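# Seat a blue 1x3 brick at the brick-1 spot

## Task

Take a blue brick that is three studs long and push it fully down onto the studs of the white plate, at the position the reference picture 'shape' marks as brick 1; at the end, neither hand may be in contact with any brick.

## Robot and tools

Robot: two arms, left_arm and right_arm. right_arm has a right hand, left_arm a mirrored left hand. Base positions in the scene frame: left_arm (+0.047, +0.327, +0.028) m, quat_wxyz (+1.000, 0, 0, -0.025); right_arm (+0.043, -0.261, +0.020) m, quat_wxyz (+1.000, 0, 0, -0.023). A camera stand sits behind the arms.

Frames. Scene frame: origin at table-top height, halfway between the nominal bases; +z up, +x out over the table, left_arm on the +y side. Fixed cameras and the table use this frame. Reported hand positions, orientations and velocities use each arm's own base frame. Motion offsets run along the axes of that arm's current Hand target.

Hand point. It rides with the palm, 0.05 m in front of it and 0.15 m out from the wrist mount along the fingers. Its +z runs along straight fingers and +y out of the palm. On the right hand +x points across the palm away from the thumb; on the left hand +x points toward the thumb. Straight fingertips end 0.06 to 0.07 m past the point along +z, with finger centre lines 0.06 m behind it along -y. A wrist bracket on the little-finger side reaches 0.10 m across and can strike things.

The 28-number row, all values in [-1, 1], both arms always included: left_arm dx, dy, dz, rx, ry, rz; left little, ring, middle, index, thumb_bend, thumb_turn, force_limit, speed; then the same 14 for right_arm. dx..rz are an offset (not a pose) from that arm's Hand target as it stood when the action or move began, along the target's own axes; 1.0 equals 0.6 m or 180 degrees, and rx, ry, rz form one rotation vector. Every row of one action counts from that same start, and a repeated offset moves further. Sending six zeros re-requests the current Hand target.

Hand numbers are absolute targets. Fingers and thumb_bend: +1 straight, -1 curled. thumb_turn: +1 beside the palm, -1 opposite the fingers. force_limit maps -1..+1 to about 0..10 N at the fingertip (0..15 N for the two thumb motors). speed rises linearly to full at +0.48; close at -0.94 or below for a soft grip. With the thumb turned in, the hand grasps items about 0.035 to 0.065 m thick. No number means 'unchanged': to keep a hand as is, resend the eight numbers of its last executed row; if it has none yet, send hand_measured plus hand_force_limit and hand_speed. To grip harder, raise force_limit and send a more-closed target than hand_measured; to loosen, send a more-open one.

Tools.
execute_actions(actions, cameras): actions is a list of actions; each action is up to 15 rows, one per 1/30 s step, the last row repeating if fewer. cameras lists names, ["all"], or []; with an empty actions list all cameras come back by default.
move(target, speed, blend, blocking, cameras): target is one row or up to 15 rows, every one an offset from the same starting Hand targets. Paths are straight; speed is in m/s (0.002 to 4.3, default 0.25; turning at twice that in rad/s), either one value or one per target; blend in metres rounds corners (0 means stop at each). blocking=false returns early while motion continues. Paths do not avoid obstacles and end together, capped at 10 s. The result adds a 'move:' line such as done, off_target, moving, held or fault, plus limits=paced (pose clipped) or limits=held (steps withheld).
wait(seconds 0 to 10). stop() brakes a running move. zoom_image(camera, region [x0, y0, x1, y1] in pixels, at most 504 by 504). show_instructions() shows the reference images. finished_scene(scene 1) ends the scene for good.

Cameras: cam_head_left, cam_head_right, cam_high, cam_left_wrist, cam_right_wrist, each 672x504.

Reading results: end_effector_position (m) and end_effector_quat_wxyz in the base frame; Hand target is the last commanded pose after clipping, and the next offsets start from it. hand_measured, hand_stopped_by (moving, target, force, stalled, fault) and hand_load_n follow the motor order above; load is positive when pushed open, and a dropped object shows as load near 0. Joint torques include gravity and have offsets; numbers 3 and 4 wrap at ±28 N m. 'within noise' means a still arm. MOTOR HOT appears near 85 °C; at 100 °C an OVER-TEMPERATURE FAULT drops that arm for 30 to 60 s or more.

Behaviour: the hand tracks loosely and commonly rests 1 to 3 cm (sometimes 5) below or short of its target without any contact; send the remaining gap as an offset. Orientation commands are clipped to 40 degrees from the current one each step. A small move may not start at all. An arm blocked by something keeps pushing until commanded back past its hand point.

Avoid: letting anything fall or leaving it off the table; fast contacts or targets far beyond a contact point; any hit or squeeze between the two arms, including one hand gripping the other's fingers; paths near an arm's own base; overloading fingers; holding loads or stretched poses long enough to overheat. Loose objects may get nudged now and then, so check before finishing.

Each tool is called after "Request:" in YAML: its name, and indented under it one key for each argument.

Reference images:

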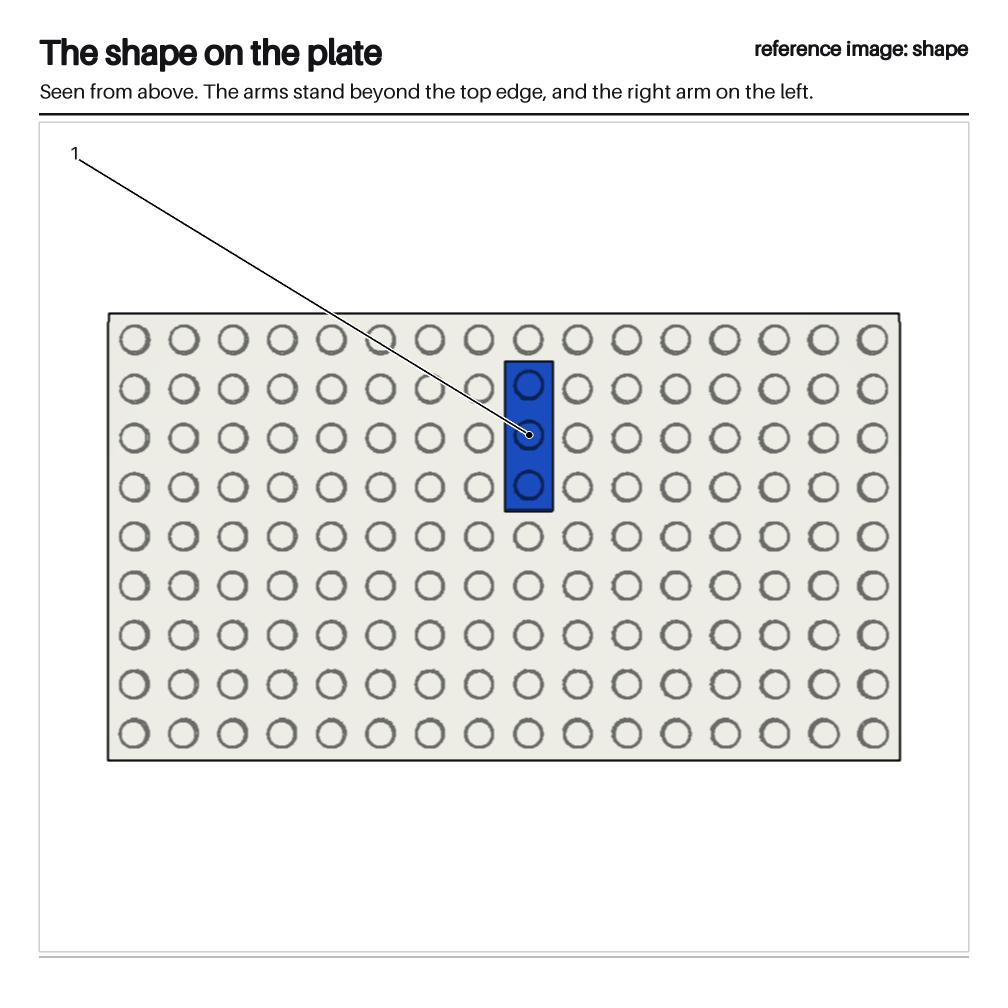

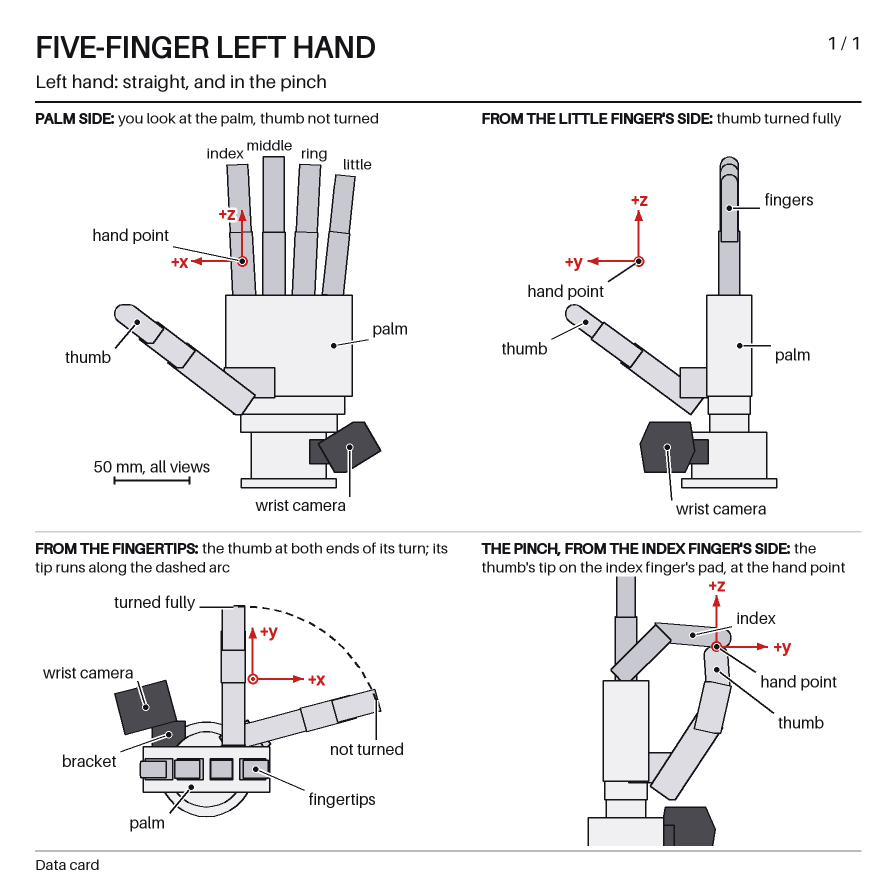

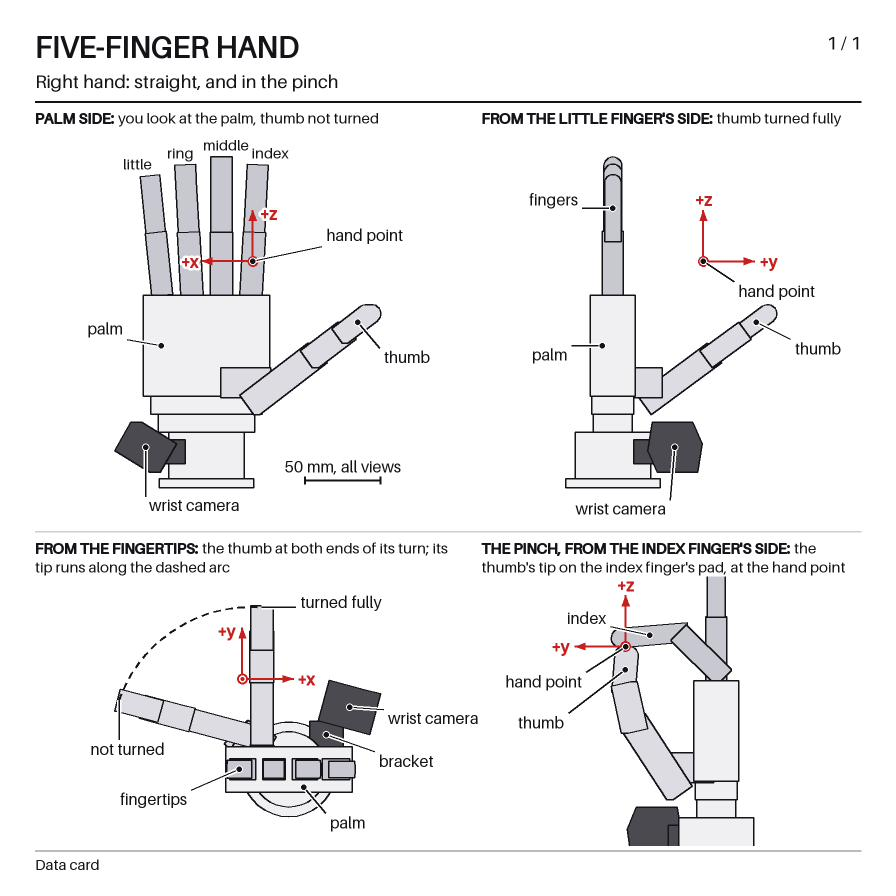

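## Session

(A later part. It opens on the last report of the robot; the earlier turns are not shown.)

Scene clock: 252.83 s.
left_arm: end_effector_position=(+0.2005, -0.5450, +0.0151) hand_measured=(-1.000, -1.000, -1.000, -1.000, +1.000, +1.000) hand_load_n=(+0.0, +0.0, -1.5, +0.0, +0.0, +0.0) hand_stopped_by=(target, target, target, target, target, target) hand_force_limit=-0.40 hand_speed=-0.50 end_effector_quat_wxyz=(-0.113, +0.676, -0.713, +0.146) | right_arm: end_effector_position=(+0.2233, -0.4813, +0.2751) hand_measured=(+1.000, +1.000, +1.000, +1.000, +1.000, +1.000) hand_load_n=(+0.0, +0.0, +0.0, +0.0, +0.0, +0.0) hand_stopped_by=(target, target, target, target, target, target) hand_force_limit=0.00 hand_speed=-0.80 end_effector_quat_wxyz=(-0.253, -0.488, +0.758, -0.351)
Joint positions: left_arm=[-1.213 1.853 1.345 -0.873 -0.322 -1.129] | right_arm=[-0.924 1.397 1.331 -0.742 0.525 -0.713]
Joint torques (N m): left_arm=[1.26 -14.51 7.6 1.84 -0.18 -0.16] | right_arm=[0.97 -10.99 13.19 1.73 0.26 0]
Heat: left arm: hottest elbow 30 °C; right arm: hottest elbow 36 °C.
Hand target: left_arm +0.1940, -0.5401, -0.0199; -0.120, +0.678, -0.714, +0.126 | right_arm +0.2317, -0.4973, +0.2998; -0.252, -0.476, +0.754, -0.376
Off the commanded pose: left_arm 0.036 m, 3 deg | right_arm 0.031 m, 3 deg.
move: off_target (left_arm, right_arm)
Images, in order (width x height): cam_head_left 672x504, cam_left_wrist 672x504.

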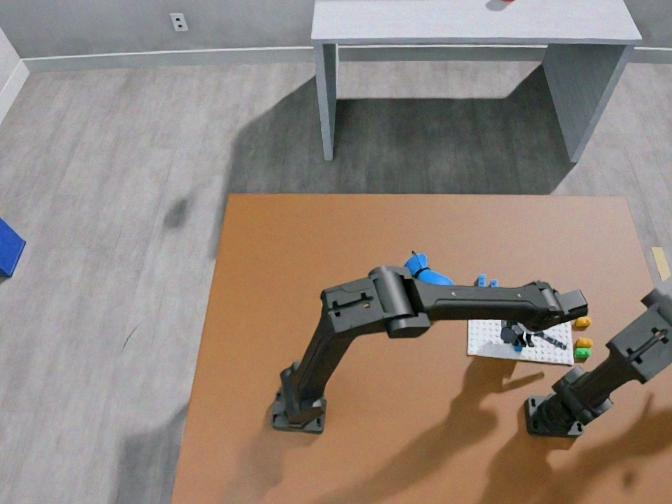

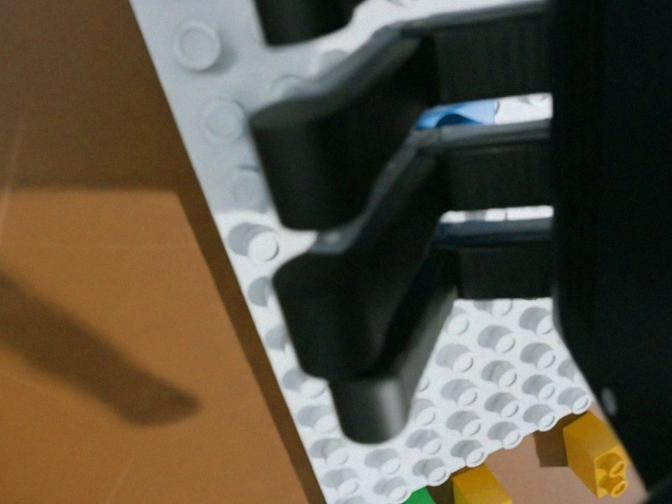

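Request:
move:
  target: [-0.0245,0.0317,0.0595,0,0,0,-1,-1,-1,-1,1,1,-0.4,-0.5,0,0,0,0,0,0,1,1,1,1,1,1,0,-0.8]
  speed: 0.04

Request:
move:
  target: [-0.0081,0.0251,0.0605,0,0,0,-1,-1,-1,-1,1,1,-0.4,-0.5,0,0,0,0,0,0,1,1,1,1,1,1,0,-0.8]
  speed: 0.04

Request:
move:
  target: [-0.0081,0.0251,0.0605,0,0,0,-1,-1,-1,-1,1,1,-0.4,-0.5,0,0,0,0,0,0,1,1,1,1,1,1,0,-0.8]
  speed: 0.04
  cameras: ["cam_left_wrist"]

Scene clock: 254.80 s.
left_arm: end_effector_position=(+0.2006, -0.5447, +0.0132) hand_measured=(-1.000, -1.000, -1.000, -1.000, +1.000, +1.000) hand_load_n=(-0.5, +0.0, -4.5, +0.0, +0.0, +0.0) hand_stopped_by=(target, target, target, target, target, target) hand_force_limit=-0.40 hand_speed=-0.50 end_effector_quat_wxyz=(-0.102, +0.677, -0.707, +0.178) | right_arm: end_effector_position=(+0.2233, -0.4813, +0.2751) hand_measured=(+1.000, +1.000, +1.000, +1.000, +1.000, +1.000) hand_load_n=(+0.0, +0.0, +0.0, +0.0, +0.0, +0.0) hand_stopped_by=(target, target, target, target, target, target) hand_force_limit=0.00 hand_speed=-0.80 end_effector_quat_wxyz=(-0.253, -0.488, +0.758, -0.351)
Joint positions: left_arm=[-1.215 1.819 1.275 -0.77 -0.327 -1.129] | right_arm=[-0.924 1.397 1.331 -0.742 0.525 -0.713]
Joint torques (N m): left_arm=[1.49 -9.47 4.97 1.92 -0.01 -0.12] | right_arm=[0.79 -10.99 13.19 1.8 0.26 -0.01]
Heat: left arm: hottest elbow 30 °C; right arm: hottest elbow 36 °C.
Hand target: left_arm +0.1892, -0.5250, -0.0600; -0.120, +0.678, -0.714, +0.125 | right_arm +0.2317, -0.4973, +0.2998; -0.252, -0.476, +0.754, -0.376
Off the commanded pose: left_arm 0.076 m, 6 deg | right_arm 0.031 m, 3 deg.
move: off_target (left_arm, right_arm)

Scene clock: 256.37 s.
left_arm: end_effector_position=(+0.2016, -0.5444, +0.0122) hand_measured=(-1.000, -1.000, -1.000, -1.000, +1.000, +1.000) hand_load_n=(+0.0, +0.0, -7.0, +0.0, +0.0, +0.0) hand_stopped_by=(target, target, target, target, target, target) hand_force_limit=-0.40 hand_speed=-0.50 end_effector_quat_wxyz=(-0.094, +0.678, -0.701, +0.202) | right_arm: end_effector_position=(+0.2233, -0.4813, +0.2751) hand_measured=(+1.000, +1.000, +1.000, +1.000, +1.000, +1.000) hand_load_n=(+0.0, +0.0, +0.0, +0.0, +0.0, +0.0) hand_stopped_by=(target, target, target, target, target, target) hand_force_limit=0.00 hand_speed=-0.80 end_effector_quat_wxyz=(-0.253, -0.488, +0.758, -0.351)
Joint positions: left_arm=[-1.215 1.795 1.223 -0.69 -0.333 -1.129] | right_arm=[-0.924 1.397 1.331 -0.742 0.525 -0.713]
Joint torques (N m): left_arm=[1.26 -5.54 4.08 2.28 0.23 -0.12] | right_arm=[0.79 -10.75 13.19 1.8 0.28 0]
Heat: left arm: hottest elbow 30 °C; right arm: hottest elbow 36 °C.
Hand target: left_arm +0.1877, -0.5199, -0.0992; -0.120, +0.678, -0.714, +0.125 | right_arm +0.2317, -0.4973, +0.2998; -0.252, -0.476, +0.754, -0.376
Off the commanded pose: left_arm 0.115 m, 9 deg | right_arm 0.031 m, 3 deg.
move: off_target (left_arm, right_arm)

Scene clock: 258.13 s.
left_arm: end_effector_position=(+0.2026, -0.5440, +0.0097) hand_measured=(-1.000, -1.000, -1.000, -1.000, +1.000, +1.000) hand_load_n=(+0.0, +0.5, -10.0, +0.0, +0.0, +0.0) hand_stopped_by=(target, target, target, target, target, target) hand_force_limit=-0.40 hand_speed=-0.50 end_effector_quat_wxyz=(-0.087, +0.678, -0.694, +0.226) | right_arm: end_effector_position=(+0.2233, -0.4813, +0.2751) hand_measured=(+1.000, +1.000, +1.000, +1.000, +1.000, +1.000) hand_load_n=(+0.0, +0.0, +0.0, +0.0, +0.0, +0.0) hand_stopped_by=(target, target, target, target, target, target) hand_force_limit=0.00 hand_speed=-0.80 end_effector_quat_wxyz=(-0.253, -0.488, +0.758, -0.351)
Joint positions: left_arm=[-1.215 1.776 1.172 -0.607 -0.338 -1.13] | right_arm=[-0.924 1.397 1.331 -0.742 0.525 -0.713]
Joint torques (N m): left_arm=[1.14 -0.21 3.23 2.58 0.39 -0.22] | right_arm=[1.03 -10.81 13.16 1.73 0.27 -0.01]
Heat: left arm: hottest elbow 30 °C; right arm: hottest elbow 36 °C.
Hand target: left_arm +0.1862, -0.5150, -0.1384; -0.120, +0.678, -0.714, +0.125 | right_arm +0.2317, -0.4973, +0.2998; -0.252, -0.476, +0.754, -0.376
Off the commanded pose: left_arm 0.152 m, 12 deg | right_arm 0.031 m, 3 deg.
move: off_target (left_arm, right_arm)
Images, in order (width x height): cam_left_wrist 672x504.

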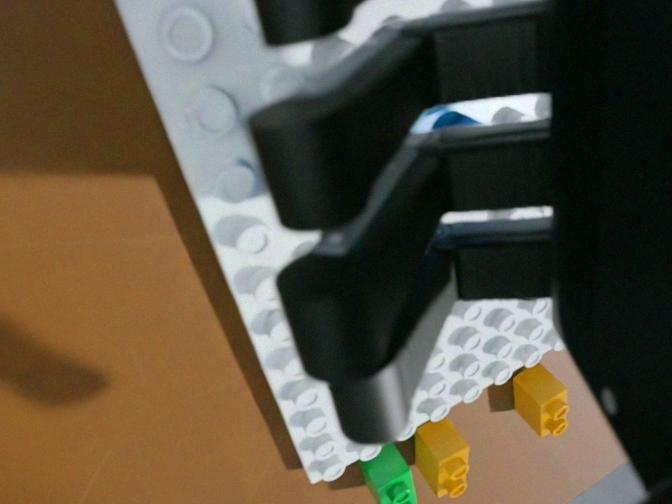

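Request:
move:
  target: [-0.0055,0.0189,0.0463,0,0,0,-1,-1,-1,-1,1,1,-0.4,-0.5,0,0,0,0,0,0,1,1,1,1,1,1,0,-0.8]
  speed: 0.04

Scene clock: 261.70 s.
left_arm: end_effector_position=(+0.2026, -0.5442, +0.0088) hand_measured=(-1.000, -1.000, -1.000, -1.000, +1.000, +1.000) hand_load_n=(+0.0, +0.0, -12.0, +0.0, +0.0, +0.0) hand_stopped_by=(target, target, target, target, target, target) hand_force_limit=-0.40 hand_speed=-0.50 end_effector_quat_wxyz=(-0.078, +0.680, -0.687, +0.244) | right_arm: end_effector_position=(+0.2233, -0.4813, +0.2751) hand_measured=(+1.000, +1.000, +1.000, +1.000, +1.000, +1.000) hand_load_n=(+0.0, +0.0, +0.0, +0.0, +0.0, +0.0) hand_stopped_by=(target, target, target, target, target, target) hand_force_limit=0.00 hand_speed=-0.80 end_effector_quat_wxyz=(-0.253, -0.488, +0.758, -0.351)
Joint positions: left_arm=[-1.215 1.761 1.133 -0.543 -0.34 -1.136] | right_arm=[-0.924 1.397 1.331 -0.742 0.525 -0.713]
Joint torques (N m): left_arm=[2.14 2.9 2.3 2.78 0.59 -0.15] | right_arm=[1.14 -11.05 13.15 1.76 0.26 -0.01]
Heat: left arm: hottest elbow 29 °C; right arm: hottest elbow 36 °C.
Hand target: left_arm +0.1850, -0.5115, -0.1685; -0.120, +0.678, -0.714, +0.125 | right_arm +0.2317, -0.4973, +0.2998; -0.252, -0.476, +0.754, -0.376
Off the commanded pose: left_arm 0.181 m, 15 deg | right_arm 0.031 m, 3 deg.
move: off_target (left_arm, right_arm)

Request:
move:
  target:
    - [0.0454,-0.1211,-0.2191,0,0,0,-1,-1,-1,-1,1,1,-0.4,-0.5,0,0,0,0,0,0,1,1,1,1,1,1,0,-0.8]
    - [0.0454,-0.1666,-0.3443,0,0,0,-1,-1,-1,-1,1,1,-0.4,-0.5,0,0,0,0,0,0,1,1,1,1,1,1,0,-0.8]
  speed: 0.07
  blend: 0.02
  cameras: ["cam_left_wrist"]

Scene clock: 265.87 s.
left_arm: end_effector_position=(+0.1981, -0.5266, +0.0396) hand_measured=(-1.000, -1.000, -1.000, -1.000, +1.000, +1.000) hand_load_n=(+0.0, +0.0, +0.0, +0.0, +0.0, +0.0) hand_stopped_by=(target, target, target, target, target, target) hand_force_limit=-0.40 hand_speed=-0.50 end_effector_quat_wxyz=(-0.128, +0.681, -0.713, +0.108) | right_arm: end_effector_position=(+0.2233, -0.4813, +0.2751) hand_measured=(+1.000, +1.000, +1.000, +1.000, +1.000, +1.000) hand_load_n=(+0.0, +0.0, +0.0, +0.0, +0.0, +0.0) hand_stopped_by=(target, target, target, target, target, target) hand_force_limit=0.00 hand_speed=-0.80 end_effector_quat_wxyz=(-0.253, -0.488, +0.758, -0.351)
Joint positions: left_arm=[-1.205 1.83 1.392 -1.028 -0.32 -1.141] | right_arm=[-0.924 1.397 1.331 -0.742 0.525 -0.713]
Joint torques (N m): left_arm=[1.61 -18.96 12.97 0.46 -0.25 0.11] | right_arm=[0.97 -10.93 13.2 1.78 0.26 0]
Heat: left arm: hottest elbow 29 °C; right arm: hottest elbow 36 °C.
Hand target: left_arm +0.2071, -0.5404, +0.0600; -0.120, +0.679, -0.714, +0.126 | right_arm +0.2317, -0.4973, +0.2998; -0.252, -0.476, +0.754, -0.376
Off the commanded pose: left_arm 0.026 m, 2 deg | right_arm 0.031 m, 3 deg.
move: off_target (left_arm, right_arm)
Images, in order (width x height): cam_left_wrist 672x504.

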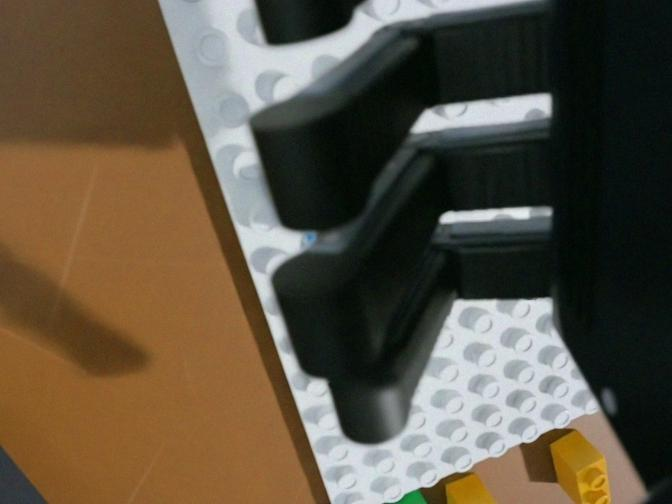

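Request:
move:
  target:
    - [-0.0084,-0.028,-0.0784,0,0,0,-1,-1,-1,-1,1,1,-0.4,-0.5,0,0,0,0,0,0,1,1,1,1,1,1,0,-0.8]
    - [-0.2498,-0.0079,-0.05,0,0,0,-1,-1,-1,-1,1,1,-0.4,-0.5,0,0,0,0,0,0,1,1,1,1,1,1,0,-0.8]
  speed: 0.1
  blend: 0.02
  cameras: ["cam_left_wrist", "cam_head_left", "cam_head_right", "cam_high"]

Scene clock: 270.80 s.
left_arm: end_effector_position=(+0.2076, -0.3934, +0.0886) hand_measured=(-1.000, -1.000, -1.000, -1.000, +1.000, +1.000) hand_load_n=(+0.0, +0.0, +0.0, +0.0, -0.5, +0.0) hand_stopped_by=(target, target, target, target, target, target) hand_force_limit=-0.40 hand_speed=-0.50 end_effector_quat_wxyz=(-0.122, +0.682, -0.711, +0.122) | right_arm: end_effector_position=(+0.2233, -0.4813, +0.2751) hand_measured=(+1.000, +1.000, +1.000, +1.000, +1.000, +1.000) hand_load_n=(+0.0, +0.0, +0.0, +0.0, +0.0, +0.0) hand_stopped_by=(target, target, target, target, target, target) hand_force_limit=0.00 hand_speed=-0.80 end_effector_quat_wxyz=(-0.253, -0.488, +0.758, -0.351)
Joint positions: left_arm=[-1.068 1.467 1.065 -0.99 -0.298 -1] | right_arm=[-0.924 1.397 1.331 -0.742 0.525 -0.713]
Joint torques (N m): left_arm=[1.79 -13.86 8.76 1.22 -0.18 0.22] | right_arm=[1.03 -10.75 13.18 1.74 0.26 -0.01]
Heat: left arm: hottest elbow 30 °C; right arm: hottest elbow 36 °C.
Hand target: left_arm +0.2088, -0.3903, +0.0899; -0.120, +0.678, -0.714, +0.126 | right_arm +0.2317, -0.4973, +0.2998; -0.252, -0.476, +0.754, -0.376
Off the commanded pose: left_arm 0.003 m, 1 deg | right_arm 0.031 m, 3 deg.
move: off_target (right_arm)
Images, in order (width x height): cam_head_left 672x504, cam_head_right 672x504, cam_high 672x504, cam_left_wrist 672x504.

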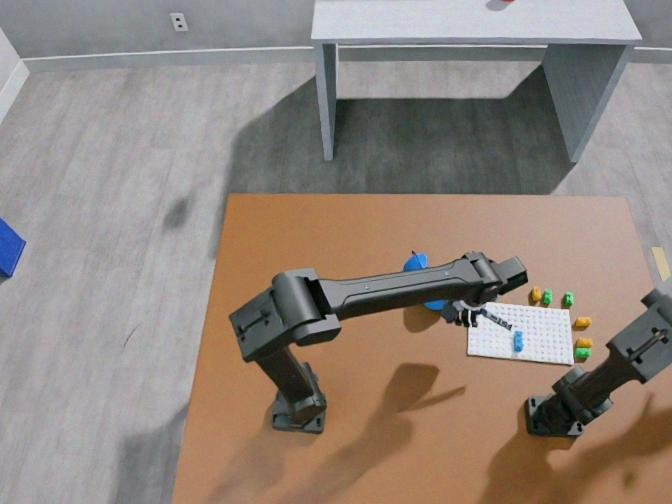

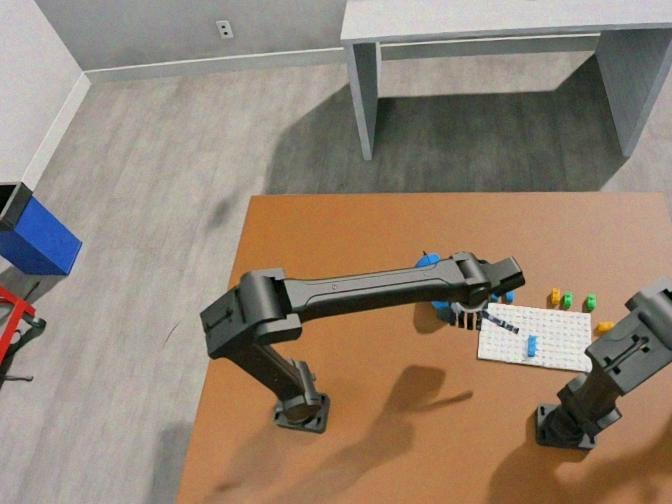

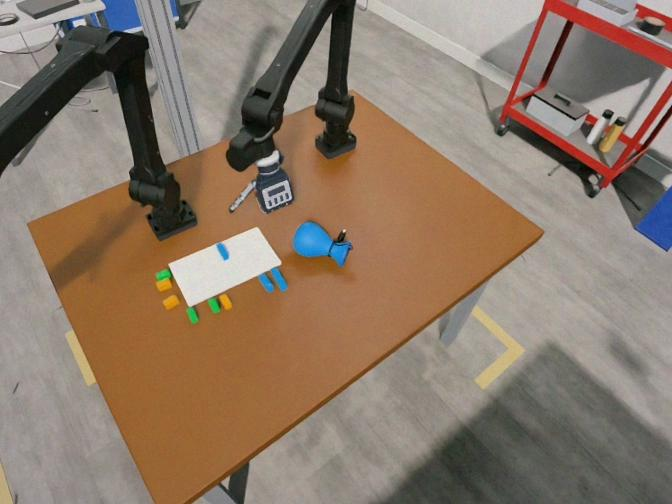

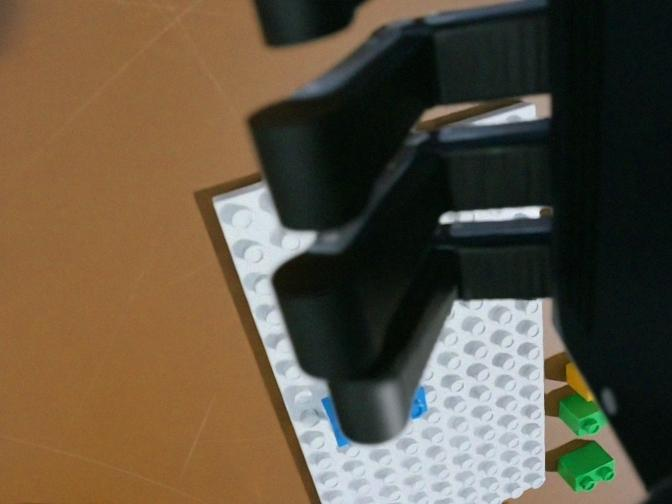

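Request:
zoom_image:
  camera: "cam_head_left"
  region: [460, 290, 590, 375]

Request:
zoom_image:
  camera: "cam_high"
  region: [160, 215, 290, 315]

Request:
zoom_image:
  camera: "cam_head_right"
  region: [470, 290, 600, 380]

Scaled by 3.877 from the camera's 672x504 image, which has a finer 960x720 frame.

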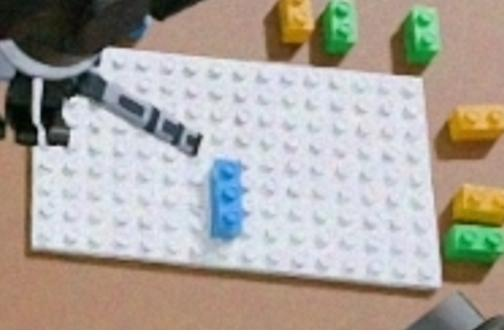

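Scaled by 3.877 from the camera's 672x504 image, which has a finer 960x720 frame.

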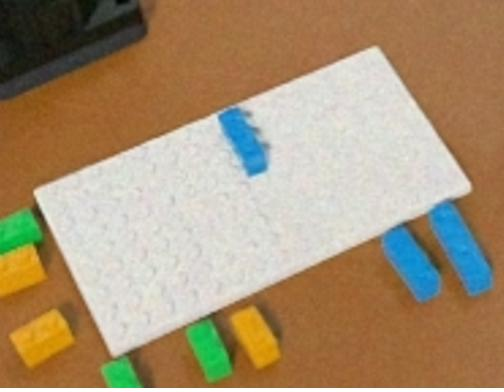

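Scaled by 3.877 from the camera's 672x504 image, which has a finer 960x720 frame.

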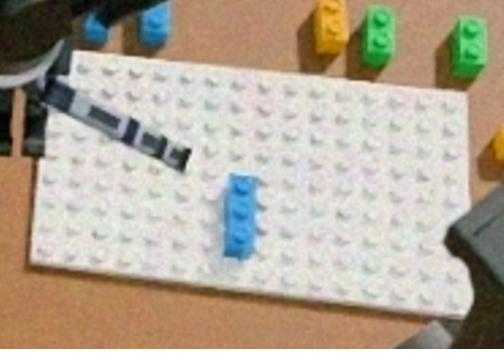

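Request:
zoom_image:
  camera: "cam_head_left"
  region: [496, 320, 546, 365]

Request:
zoom_image:
  camera: "cam_head_right"
  region: [508, 325, 558, 370]

Request:
zoom_image:
  camera: "cam_high"
  region: [200, 232, 250, 272]

Request:
zoom_image:
  camera: "cam_left_wrist"
  region: [280, 360, 460, 490]

Scaled by 10.080 from the camera's 672x504 image, which has a finer 960x720 frame.

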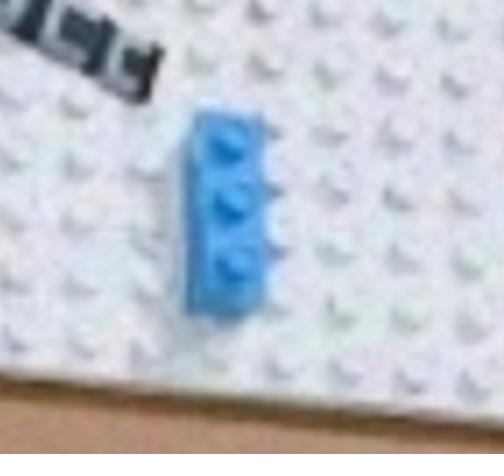

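Scaled by 10.080 from the camera's 672x504 image, which has a finer 960x720 frame.

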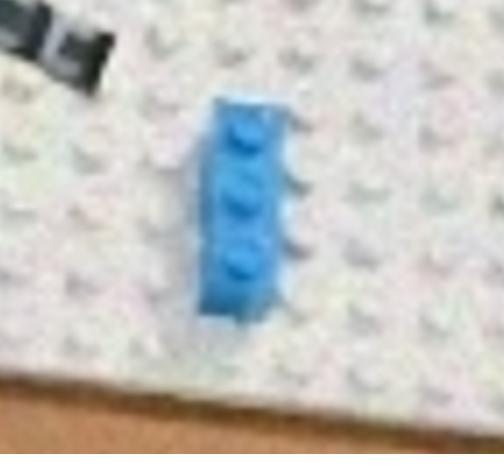

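Scaled by 10.080 from the camera's 672x504 image, which has a finer 960x720 frame.

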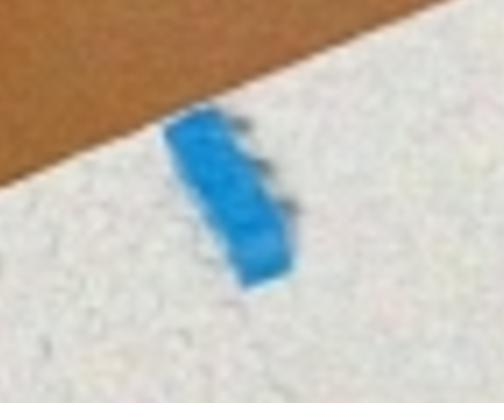

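Scaled by 2.800 from the camera's 672x504 image, which has a finer 960x720 frame.

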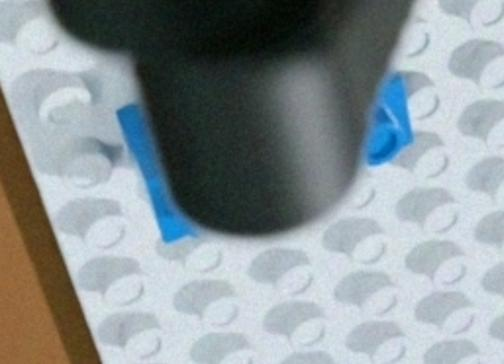

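Request:
move:
  target: [-0.0166,0.0133,0.0342,0,0,0,-1,-1,-1,-1,1,1,-0.4,-0.5,0,0,0,0,0,0,1,1,1,1,1,1,0,-0.8]
  speed: 0.08
  cameras: ["cam_left_wrist"]

Scene clock: 273.20 s.
left_arm: end_effector_position=(+0.2076, -0.3834, +0.0679) hand_measured=(-1.000, -1.000, -1.000, -1.000, +1.000, +1.000) hand_load_n=(+0.0, +0.0, +0.0, +0.0, -0.5, +0.0) hand_stopped_by=(target, target, target, target, target, target) hand_force_limit=-0.40 hand_speed=-0.50 end_effector_quat_wxyz=(-0.121, +0.682, -0.711, +0.123) | right_arm: end_effector_position=(+0.2233, -0.4813, +0.2751) hand_measured=(+1.000, +1.000, +1.000, +1.000, +1.000, +1.000) hand_load_n=(+0.0, +0.5, +0.0, +0.0, +0.0, +0.5) hand_stopped_by=(target, target, target, target, target, target) hand_force_limit=0.00 hand_speed=-0.80 end_effector_quat_wxyz=(-0.253, -0.488, +0.758, -0.351)
Joint positions: left_arm=[-1.056 1.466 1.004 -0.923 -0.296 -0.987] | right_arm=[-0.924 1.397 1.331 -0.742 0.525 -0.713]
Joint torques (N m): left_arm=[2.43 -11.87 8.58 0.9 -0.12 0.14] | right_arm=[0.73 -10.93 13.18 1.73 0.27 -0.01]
Heat: left arm: hottest elbow 30 °C; right arm: hottest elbow 36 °C.
Hand target: left_arm +0.2088, -0.3803, +0.0679; -0.120, +0.678, -0.714, +0.125 | right_arm +0.2317, -0.4973, +0.2998; -0.252, -0.476, +0.754, -0.376
Off the commanded pose: left_arm 0.003 m, 1 deg | right_arm 0.031 m, 3 deg.
move: off_target (right_arm)
Images, in order (width x height): cam_left_wrist 672x504.

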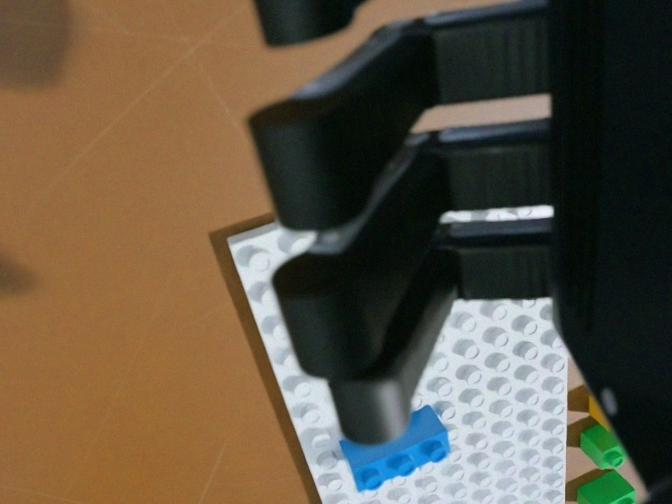

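Request:
zoom_image:
  camera: "cam_left_wrist"
  region: [300, 390, 460, 504]

Request:
zoom_image:
  camera: "cam_left_wrist"
  region: [320, 420, 380, 504]

Request:
zoom_image:
  camera: "cam_left_wrist"
  region: [395, 385, 465, 485]

Scaled by 3.150 from the camera's 672x504 image, which has a finer 960x720 frame.

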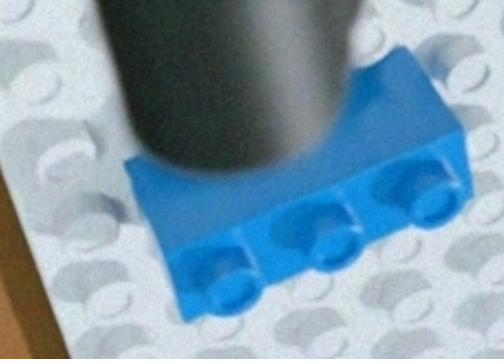

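Scaled by 6.000 from the camera's 672x504 image, which has a finer 960x720 frame.

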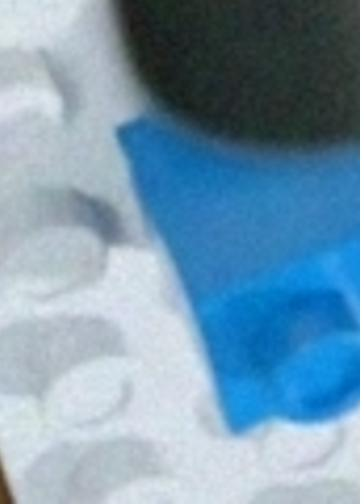

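Scaled by 5.040 from the camera's 672x504 image, which has a finer 960x720 frame.

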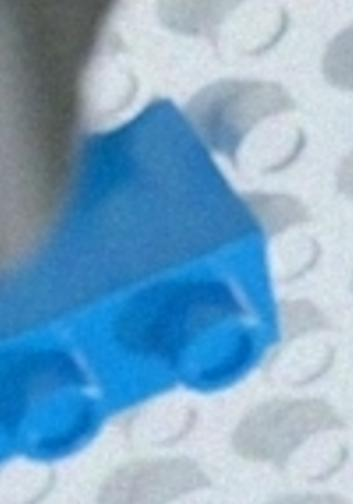

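Request:
move:
  target:
    - [0.2330,-0.0206,-0.0497,0,0,0,-1,-1,-1,-1,1,1,-0.4,-0.5,0,0,0,0,0,0,1,1,1,1,1,1,0,-0.8]
    - [0.2796,0.0039,0.0122,0,0,0,-1,-1,-1,-1,1,1,-0.4,-0.5,0,0,0,0,0,0,1,1,1,1,1,1,0,-0.8]
  speed: 0.12
  blend: 0.03
  cameras: ["cam_left_wrist"]

Scene clock: 285.37 s.
left_arm: end_effector_position=(+0.1961, -0.5282, +0.0585) hand_measured=(-1.000, -1.000, -1.000, -1.000, +1.000, +1.000) hand_load_n=(+0.5, +0.0, +0.5, +0.0, +0.0, +0.0) hand_stopped_by=(target, target, target, target, target, target) hand_force_limit=-0.40 hand_speed=-0.50 end_effector_quat_wxyz=(-0.125, +0.674, -0.720, +0.114) | right_arm: end_effector_position=(+0.2233, -0.4813, +0.2751) hand_measured=(+1.000, +1.000, +1.000, +1.000, +1.000, +1.000) hand_load_n=(+0.0, +0.0, +0.5, +0.0, +0.0, +0.0) hand_stopped_by=(target, target, target, target, target, target) hand_force_limit=0.00 hand_speed=-0.80 end_effector_quat_wxyz=(-0.253, -0.488, +0.758, -0.351)
Joint positions: left_arm=[-1.208 1.805 1.41 -1.056 -0.318 -1.123] | right_arm=[-0.924 1.397 1.331 -0.742 0.525 -0.713]
Joint torques (N m): left_arm=[1.55 -15.62 13.37 1.06 -0.3 -0.21] | right_arm=[1.03 -11.05 13.14 1.72 0.26 0]
Heat: left arm: hottest elbow 30 °C; right arm: hottest elbow 36 °C.
Hand target: left_arm +0.2006, -0.5480, +0.0600; -0.120, +0.678, -0.714, +0.126 | right_arm +0.2317, -0.4973, +0.2998; -0.252, -0.476, +0.754, -0.376
Off the commanded pose: left_arm 0.020 m, 2 deg | right_arm 0.031 m, 3 deg.
move: off_target (left_arm, right_arm); blend cut to 0.0244 m at target 1
Images, in order (width x height): cam_left_wrist 672x504.

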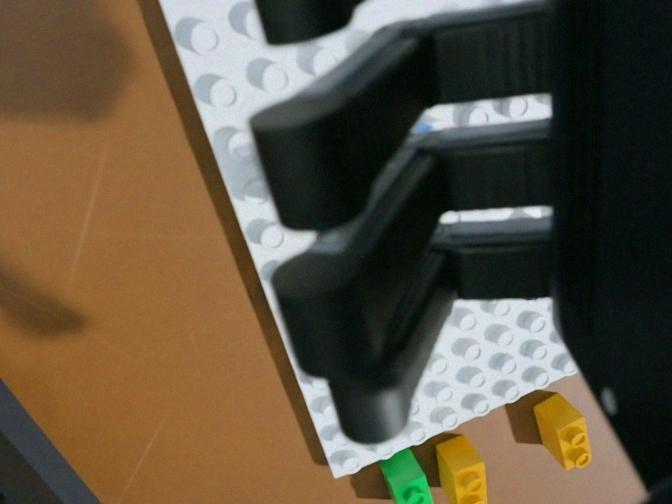

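Request:
move:
  target: [-0.003,0.0276,0.0608,0,0,0,-1,-1,-1,-1,1,1,-0.4,-0.5,0,0,0,0,0,0,1,1,1,1,1,1,0,-0.8]
  speed: 0.05

Scene clock: 287.07 s.
left_arm: end_effector_position=(+0.2022, -0.5469, +0.0422) hand_measured=(-1.000, -1.000, -1.000, -1.000, +1.000, +1.000) hand_load_n=(+0.0, +0.5, +0.0, +0.0, -0.5, +0.0) hand_stopped_by=(target, target, target, target, target, target) hand_force_limit=-0.40 hand_speed=-0.50 end_effector_quat_wxyz=(-0.115, +0.676, -0.714, +0.139) | right_arm: end_effector_position=(+0.2233, -0.4813, +0.2751) hand_measured=(+1.000, +1.000, +1.000, +1.000, +1.000, +1.000) hand_load_n=(+0.0, +0.0, +0.0, +0.0, +0.0, +0.0) hand_stopped_by=(target, target, target, target, target, target) hand_force_limit=0.00 hand_speed=-0.80 end_effector_quat_wxyz=(-0.253, -0.488, +0.758, -0.351)
Joint positions: left_arm=[-1.21 1.835 1.4 -0.962 -0.319 -1.127] | right_arm=[-0.924 1.397 1.331 -0.742 0.525 -0.713]
Joint torques (N m): left_arm=[1.26 -15.74 8.64 0.99 -0.33 -0.13] | right_arm=[0.91 -10.81 13.2 1.76 0.26 -0.02]
Heat: left arm: hottest elbow 30 °C; right arm: hottest elbow 36 °C.
Hand target: left_arm +0.1977, -0.5459, +0.0201; -0.120, +0.678, -0.714, +0.125 | right_arm +0.2317, -0.4973, +0.2998; -0.252, -0.476, +0.754, -0.376
Off the commanded pose: left_arm 0.023 m, 2 deg | right_arm 0.031 m, 3 deg.
move: off_target (left_arm, right_arm)

Request:
move:
  target: [-0.0160,0.0310,0.0598,0,0,0,-1,-1,-1,-1,1,1,-0.4,-0.5,0,0,0,0,0,0,1,1,1,1,1,1,0,-0.8]
  speed: 0.035
  cameras: ["cam_left_wrist"]

Scene clock: 288.93 s.
left_arm: end_effector_position=(+0.1995, -0.5415, +0.0141) hand_measured=(-1.000, -1.000, -1.000, -1.000, +1.000, +1.000) hand_load_n=(+0.0, +0.0, -3.0, +0.0, +0.0, +0.0) hand_stopped_by=(target, target, target, target, target, target) hand_force_limit=-0.40 hand_speed=-0.50 end_effector_quat_wxyz=(-0.115, +0.676, -0.714, +0.144) | right_arm: end_effector_position=(+0.2233, -0.4813, +0.2751) hand_measured=(+1.000, +1.000, +1.000, +1.000, +1.000, +1.000) hand_load_n=(+0.0, +0.0, +0.0, +0.0, +0.0, +0.0) hand_stopped_by=(target, target, target, target, target, target) hand_force_limit=0.00 hand_speed=-0.80 end_effector_quat_wxyz=(-0.253, -0.488, +0.758, -0.351)
Joint positions: left_arm=[-1.213 1.849 1.336 -0.875 -0.324 -1.129] | right_arm=[-0.924 1.397 1.331 -0.742 0.525 -0.713]
Joint torques (N m): left_arm=[1.73 -14.21 6.91 2.13 -0.18 -0.19] | right_arm=[1.03 -10.81 13.18 1.77 0.26 0]
Heat: left arm: hottest elbow 30 °C; right arm: hottest elbow 36 °C.
Hand target: left_arm +0.1929, -0.5360, -0.0201; -0.120, +0.678, -0.714, +0.125 | right_arm +0.2317, -0.4973, +0.2998; -0.252, -0.476, +0.754, -0.376
Off the commanded pose: left_arm 0.035 m, 2 deg | right_arm 0.031 m, 3 deg.
move: off_target (left_arm, right_arm)
Images, in order (width x height): cam_left_wrist 672x504.

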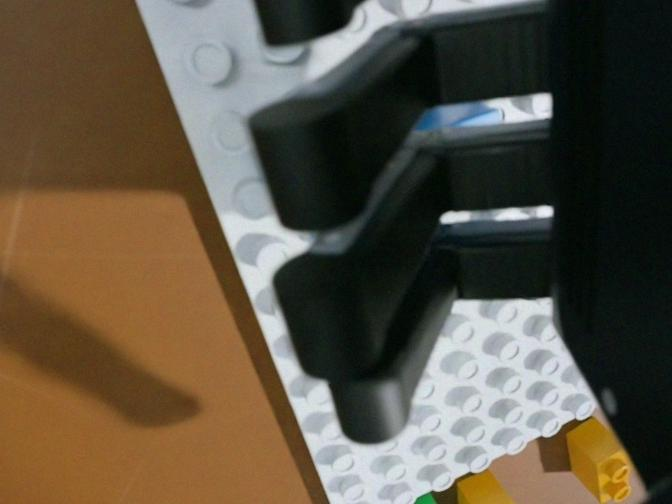

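Request:
move:
  target: [0.0197,-0.0114,-0.0136,0,0,0,-1,-1,-1,-1,1,1,-0.4,-0.5,0,0,0,0,0,0,1,1,1,1,1,1,0,-0.8]
  speed: 0.04

Scene clock: 290.13 s.
left_arm: end_effector_position=(+0.1994, -0.5415, +0.0148) hand_measured=(-1.000, -1.000, -1.000, -1.000, +1.000, +1.000) hand_load_n=(+0.0, +0.0, -1.0, +0.0, +0.0, +0.0) hand_stopped_by=(target, target, target, target, target, target) hand_force_limit=-0.40 hand_speed=-0.50 end_effector_quat_wxyz=(-0.115, +0.676, -0.714, +0.144) | right_arm: end_effector_position=(+0.2233, -0.4813, +0.2751) hand_measured=(+1.000, +1.000, +1.000, +1.000, +1.000, +1.000) hand_load_n=(+0.0, +0.0, +0.0, +0.0, +0.0, +0.0) hand_stopped_by=(target, target, target, target, target, target) hand_force_limit=0.00 hand_speed=-0.80 end_effector_quat_wxyz=(-0.253, -0.488, +0.758, -0.351)
Joint positions: left_arm=[-1.213 1.849 1.338 -0.879 -0.324 -1.13] | right_arm=[-0.924 1.397 1.331 -0.742 0.525 -0.713]
Joint torques (N m): left_arm=[1.14 -13.22 11.19 0.69 -0.15 -0.22] | right_arm=[1.08 -10.87 13.15 1.73 0.26 0]
Heat: left arm: hottest elbow 30 °C; right arm: hottest elbow 36 °C.
Hand target: left_arm +0.1959, -0.5480, -0.0100; -0.120, +0.678, -0.714, +0.125 | right_arm +0.2317, -0.4973, +0.2998; -0.252, -0.476, +0.754, -0.376
Off the commanded pose: left_arm 0.026 m, 2 deg | right_arm 0.031 m, 3 deg.
move: off_target (left_arm, right_arm)

Request:
move:
  target: [0.0231,-0.0111,-0.0173,0,0,0,-1,-1,-1,-1,1,1,-0.4,-0.5,0,0,0,0,0,0,1,1,1,1,1,1,0,-0.8]
  speed: 0.04

Scene clock: 291.30 s.
left_arm: end_effector_position=(+0.1995, -0.5492, +0.0155) hand_measured=(-1.000, -1.000, -1.000, -1.000, +1.000, +1.000) hand_load_n=(+0.0, +0.5, -0.5, +0.0, +0.0, +0.0) hand_stopped_by=(target, target, target, target, target, target) hand_force_limit=-0.40 hand_speed=-0.50 end_effector_quat_wxyz=(-0.120, +0.675, -0.716, +0.132) | right_arm: end_effector_position=(+0.2233, -0.4813, +0.2751) hand_measured=(+1.000, +1.000, +1.000, +1.000, +1.000, +1.000) hand_load_n=(+0.0, +0.0, +0.0, +0.0, +0.0, +0.0) hand_stopped_by=(target, target, target, target, target, target) hand_force_limit=0.00 hand_speed=-0.80 end_effector_quat_wxyz=(-0.253, -0.488, +0.758, -0.351)
Joint positions: left_arm=[-1.218 1.879 1.39 -0.926 -0.325 -1.135] | right_arm=[-0.924 1.397 1.331 -0.742 0.525 -0.713]
Joint torques (N m): left_arm=[0.32 -14.62 12.38 0.58 -0.13 -0.15] | right_arm=[0.91 -10.93 13.18 1.73 0.28 0]
Heat: left arm: hottest elbow 30 °C; right arm: hottest elbow 36 °C.
Hand target: left_arm +0.1980, -0.5620, +0.0020; -0.120, +0.678, -0.714, +0.125 | right_arm +0.2317, -0.4973, +0.2998; -0.252, -0.476, +0.754, -0.376
Off the commanded pose: left_arm 0.019 m, 1 deg | right_arm 0.031 m, 3 deg.
move: off_target (left_arm, right_arm)

Request:
move:
  target: [-0.0296,0.0202,0.0317,0,0,0,-1,-1,-1,-1,1,1,-0.4,-0.5,0,0,0,0,0,0,1,1,1,1,1,1,0,-0.8]
  speed: 0.04
  cameras: ["cam_left_wrist"]

Request:
move:
  target: [-0.0245,0.0317,0.0595,0,0,0,-1,-1,-1,-1,1,1,-0.4,-0.5,0,0,0,0,0,0,1,1,1,1,1,1,0,-0.8]
  speed: 0.04

Request:
move:
  target: [-0.0081,0.0251,0.0605,0,0,0,-1,-1,-1,-1,1,1,-0.4,-0.5,0,0,0,0,0,0,1,1,1,1,1,1,0,-0.8]
  speed: 0.04

Request:
move:
  target: [-0.0081,0.0251,0.0605,0,0,0,-1,-1,-1,-1,1,1,-0.4,-0.5,0,0,0,0,0,0,1,1,1,1,1,1,0,-0.8]
  speed: 0.04

Scene clock: 293.10 s.
left_arm: end_effector_position=(+0.2015, -0.5545, +0.0146) hand_measured=(-1.000, -1.000, -1.000, -1.000, +1.000, +1.000) hand_load_n=(+0.0, +0.5, -2.0, +0.0, +0.0, +0.0) hand_stopped_by=(target, target, target, target, target, target) hand_force_limit=-0.40 hand_speed=-0.50 end_effector_quat_wxyz=(-0.112, +0.677, -0.712, +0.150) | right_arm: end_effector_position=(+0.2233, -0.4813, +0.2751) hand_measured=(+1.000, +1.000, +1.000, +1.000, +1.000, +1.000) hand_load_n=(+0.0, +0.0, +0.0, +0.0, +0.0, +0.0) hand_stopped_by=(target, target, target, target, target, target) hand_force_limit=0.00 hand_speed=-0.80 end_effector_quat_wxyz=(-0.253, -0.488, +0.758, -0.351)
Joint positions: left_arm=[-1.218 1.871 1.37 -0.876 -0.325 -1.135] | right_arm=[-0.924 1.397 1.331 -0.742 0.525 -0.713]
Joint torques (N m): left_arm=[1.38 -14.8 6.54 1.68 -0.09 -0.17] | right_arm=[0.91 -10.99 13.22 1.74 0.26 -0.01]
Heat: left arm: hottest elbow 30 °C; right arm: hottest elbow 36 °C.
Hand target: left_arm +0.1941, -0.5440, -0.0200; -0.120, +0.678, -0.714, +0.126 | right_arm +0.2317, -0.4973, +0.2998; -0.252, -0.476, +0.754, -0.376
Off the commanded pose: left_arm 0.037 m, 3 deg | right_arm 0.031 m, 3 deg.
move: off_target (left_arm, right_arm)
Images, in order (width x height): cam_left_wrist 672x504.

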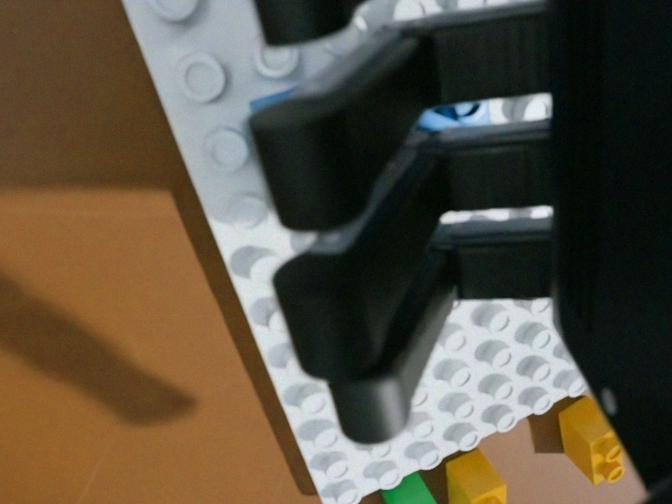

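Scene clock: 294.67 s.
left_arm: end_effector_position=(+0.2019, -0.5541, +0.0137) hand_measured=(-1.000, -1.000, -1.000, -1.000, +1.000, +1.000) hand_load_n=(+0.0, +0.5, -4.0, +0.0, +0.0, +0.0) hand_stopped_by=(target, target, target, target, target, target) hand_force_limit=-0.40 hand_speed=-0.50 end_effector_quat_wxyz=(-0.099, +0.678, -0.705, +0.183) | right_arm: end_effector_position=(+0.2233, -0.4813, +0.2751) hand_measured=(+1.000, +1.000, +1.000, +1.000, +1.000, +1.000) hand_load_n=(+0.0, +0.0, +0.0, +0.0, +0.0, +0.0) hand_stopped_by=(target, target, target, target, target, target) hand_force_limit=0.00 hand_speed=-0.80 end_effector_quat_wxyz=(-0.253, -0.488, +0.758, -0.351)
Joint positions: left_arm=[-1.218 1.833 1.294 -0.765 -0.327 -1.135] | right_arm=[-0.924 1.397 1.331 -0.742 0.525 -0.713]
Joint torques (N m): left_arm=[1.67 -10.4 4.59 1.03 -0.03 -0.15] | right_arm=[0.91 -11.11 13.19 1.74 0.27 0.01]
Heat: left arm: hottest elbow 30 °C; right arm: hottest elbow 37 °C.
Hand target: left_arm +0.1891, -0.5289, -0.0601; -0.120, +0.678, -0.714, +0.125 | right_arm +0.2317, -0.4973, +0.2998; -0.252, -0.476, +0.754, -0.376
Off the commanded pose: left_arm 0.079 m, 7 deg | right_arm 0.031 m, 3 deg.
move: off_target (left_arm, right_arm)

Scene clock: 296.23 s.
left_arm: end_effector_position=(+0.2032, -0.5543, +0.0130) hand_measured=(-1.000, -1.000, -1.000, -1.000, +1.000, +1.000) hand_load_n=(+0.0, +0.0, -6.5, +0.0, +0.0, +0.0) hand_stopped_by=(target, target, target, target, target, target) hand_force_limit=-0.40 hand_speed=-0.50 end_effector_quat_wxyz=(-0.091, +0.679, -0.698, +0.208) | right_arm: end_effector_position=(+0.2233, -0.4813, +0.2751) hand_measured=(+1.000, +1.000, +1.000, +1.000, +1.000, +1.000) hand_load_n=(+0.0, +0.0, +0.0, +0.0, +0.0, +0.0) hand_stopped_by=(target, target, target, target, target, target) hand_force_limit=0.00 hand_speed=-0.80 end_effector_quat_wxyz=(-0.253, -0.488, +0.758, -0.351)
Joint positions: left_arm=[-1.218 1.81 1.244 -0.685 -0.333 -1.135] | right_arm=[-0.924 1.397 1.331 -0.742 0.525 -0.713]
Joint torques (N m): left_arm=[1.38 -5.42 3.86 1.84 0.2 -0.11] | right_arm=[1.03 -10.87 13.16 1.76 0.26 0.01]
Heat: left arm: hottest elbow 30 °C; right arm: hottest elbow 37 °C.
Hand target: left_arm +0.1877, -0.5241, -0.0992; -0.120, +0.679, -0.714, +0.126 | right_arm +0.2317, -0.4973, +0.2998; -0.252, -0.476, +0.754, -0.376
Off the commanded pose: left_arm 0.117 m, 10 deg | right_arm 0.031 m, 3 deg.
move: off_target (left_arm, right_arm)

Scene clock: 297.90 s.
left_arm: end_effector_position=(+0.2036, -0.5565, +0.0111) hand_measured=(-1.000, -1.000, -1.000, -1.000, +1.000, +1.000) hand_load_n=(+0.0, -1.0, -7.5, +0.0, -0.5, +0.0) hand_stopped_by=(target, target, target, target, target, target) hand_force_limit=-0.40 hand_speed=-0.50 end_effector_quat_wxyz=(-0.081, +0.679, -0.692, +0.232) | right_arm: end_effector_position=(+0.2233, -0.4813, +0.2751) hand_measured=(+1.000, +1.000, +1.000, +1.000, +1.000, +1.000) hand_load_n=(+0.0, +0.0, +0.0, +0.0, +0.0, +0.0) hand_stopped_by=(target, target, target, target, target, target) hand_force_limit=0.00 hand_speed=-0.80 end_effector_quat_wxyz=(-0.253, -0.488, +0.758, -0.351)
Joint positions: left_arm=[-1.22 1.793 1.197 -0.6 -0.335 -1.136] | right_arm=[-0.924 1.397 1.331 -0.742 0.525 -0.713]
Joint torques (N m): left_arm=[1.9 -1.67 2.52 2.11 0.34 -0.1] | right_arm=[1.03 -10.81 13.16 1.8 0.26 -0.01]
Heat: left arm: hottest elbow 30 °C; right arm: hottest elbow 37 °C.
Hand target: left_arm +0.1863, -0.5190, -0.1385; -0.120, +0.678, -0.714, +0.126 | right_arm +0.2317, -0.4973, +0.2998; -0.252, -0.476, +0.754, -0.376
Off the commanded pose: left_arm 0.155 m, 13 deg | right_arm 0.031 m, 3 deg.
move: off_target (left_arm, right_arm)

Request:
move:
  target:
    - [0.0530,-0.1024,-0.1728,0,0,0,-1,-1,-1,-1,1,1,-0.4,-0.5,0,0,0,0,0,0,1,1,1,1,1,1,0,-0.8]
    - [0.0530,-0.1479,-0.2980,0,0,0,-1,-1,-1,-1,1,1,-0.4,-0.5,0,0,0,0,0,0,1,1,1,1,1,1,0,-0.8]
  speed: 0.07
  blend: 0.02
  cameras: ["cam_left_wrist"]

Scene clock: 301.63 s.
left_arm: end_effector_position=(+0.1975, -0.5380, +0.0385) hand_measured=(-1.000, -1.000, -1.000, -1.000, +1.000, +1.000) hand_load_n=(+0.0, +0.0, +0.0, +0.0, +0.0, +0.0) hand_stopped_by=(target, target, target, target, target, target) hand_force_limit=-0.40 hand_speed=-0.50 end_effector_quat_wxyz=(-0.129, +0.679, -0.715, +0.107) | right_arm: end_effector_position=(+0.2233, -0.4813, +0.2751) hand_measured=(+1.000, +1.000, +1.000, +1.000, +1.000, +1.000) hand_load_n=(+0.0, +0.0, +0.0, +0.0, +0.0, +0.0) hand_stopped_by=(target, target, target, target, target, target) hand_force_limit=0.00 hand_speed=-0.80 end_effector_quat_wxyz=(-0.253, -0.488, +0.758, -0.351)
Joint positions: left_arm=[-1.213 1.858 1.431 -1.043 -0.322 -1.144] | right_arm=[-0.924 1.397 1.331 -0.742 0.525 -0.713]
Joint torques (N m): left_arm=[2.08 -19.55 13.22 0.38 -0.16 0.16] | right_arm=[1.08 -10.99 13.16 1.78 0.27 -0.01]
Heat: left arm: hottest elbow 30 °C; right arm: hottest elbow 37 °C.
Hand target: left_arm +0.2066, -0.5522, +0.0598; -0.120, +0.678, -0.714, +0.126 | right_arm +0.2317, -0.4973, +0.2998; -0.252, -0.476, +0.754, -0.376
Off the commanded pose: left_arm 0.027 m, 2 deg | right_arm 0.031 m, 3 deg.
move: off_target (left_arm, right_arm)
Images, in order (width x height): cam_left_wrist 672x504.

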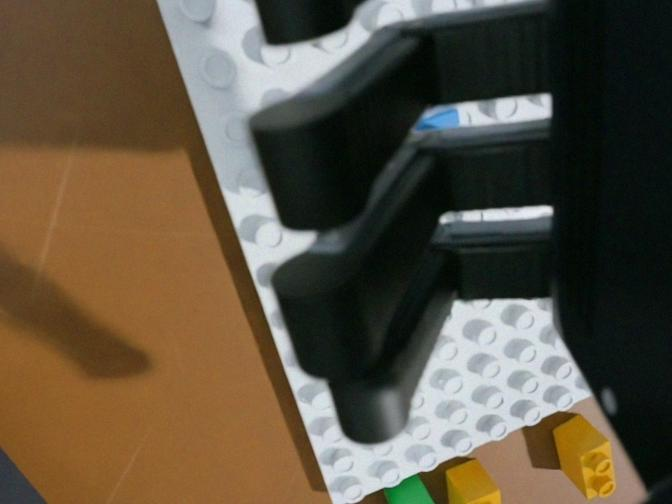

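Request:
move:
  target: [-0.0144,0.0627,0.1186,0,0,0,-1,-1,-1,-1,1,1,-0.4,-0.5,0,0,0,0,0,0,1,1,1,1,1,1,0,-0.8]
  speed: 0.05

Scene clock: 303.83 s.
left_arm: end_effector_position=(+0.2021, -0.5497, +0.0151) hand_measured=(-1.000, -1.000, -1.000, -1.000, +1.000, +1.000) hand_load_n=(+0.0, +0.0, -2.0, +0.0, +0.0, +0.0) hand_stopped_by=(target, target, target, target, target, target) hand_force_limit=-0.40 hand_speed=-0.50 end_effector_quat_wxyz=(-0.112, +0.681, -0.708, +0.146) | right_arm: end_effector_position=(+0.2233, -0.4813, +0.2751) hand_measured=(+1.000, +1.000, +1.000, +1.000, +1.000, +1.000) hand_load_n=(+0.0, +0.0, +0.0, +0.0, +0.0, +0.0) hand_stopped_by=(target, target, target, target, target, target) hand_force_limit=0.00 hand_speed=-0.80 end_effector_quat_wxyz=(-0.253, -0.488, +0.758, -0.351)
Joint positions: left_arm=[-1.213 1.863 1.36 -0.88 -0.322 -1.144] | right_arm=[-0.924 1.397 1.331 -0.742 0.525 -0.713]
Joint torques (N m): left_arm=[0.62 -14.68 7.13 1.81 -0.17 -0.07] | right_arm=[0.91 -10.87 13.19 1.81 0.27 0]
Heat: left arm: hottest elbow 30 °C; right arm: hottest elbow 37 °C.
Hand target: left_arm +0.1961, -0.5429, -0.0200; -0.120, +0.678, -0.714, +0.126 | right_arm +0.2317, -0.4973, +0.2998; -0.252, -0.476, +0.754, -0.376
Off the commanded pose: left_arm 0.036 m, 3 deg | right_arm 0.031 m, 3 deg.
move: off_target (left_arm, right_arm)


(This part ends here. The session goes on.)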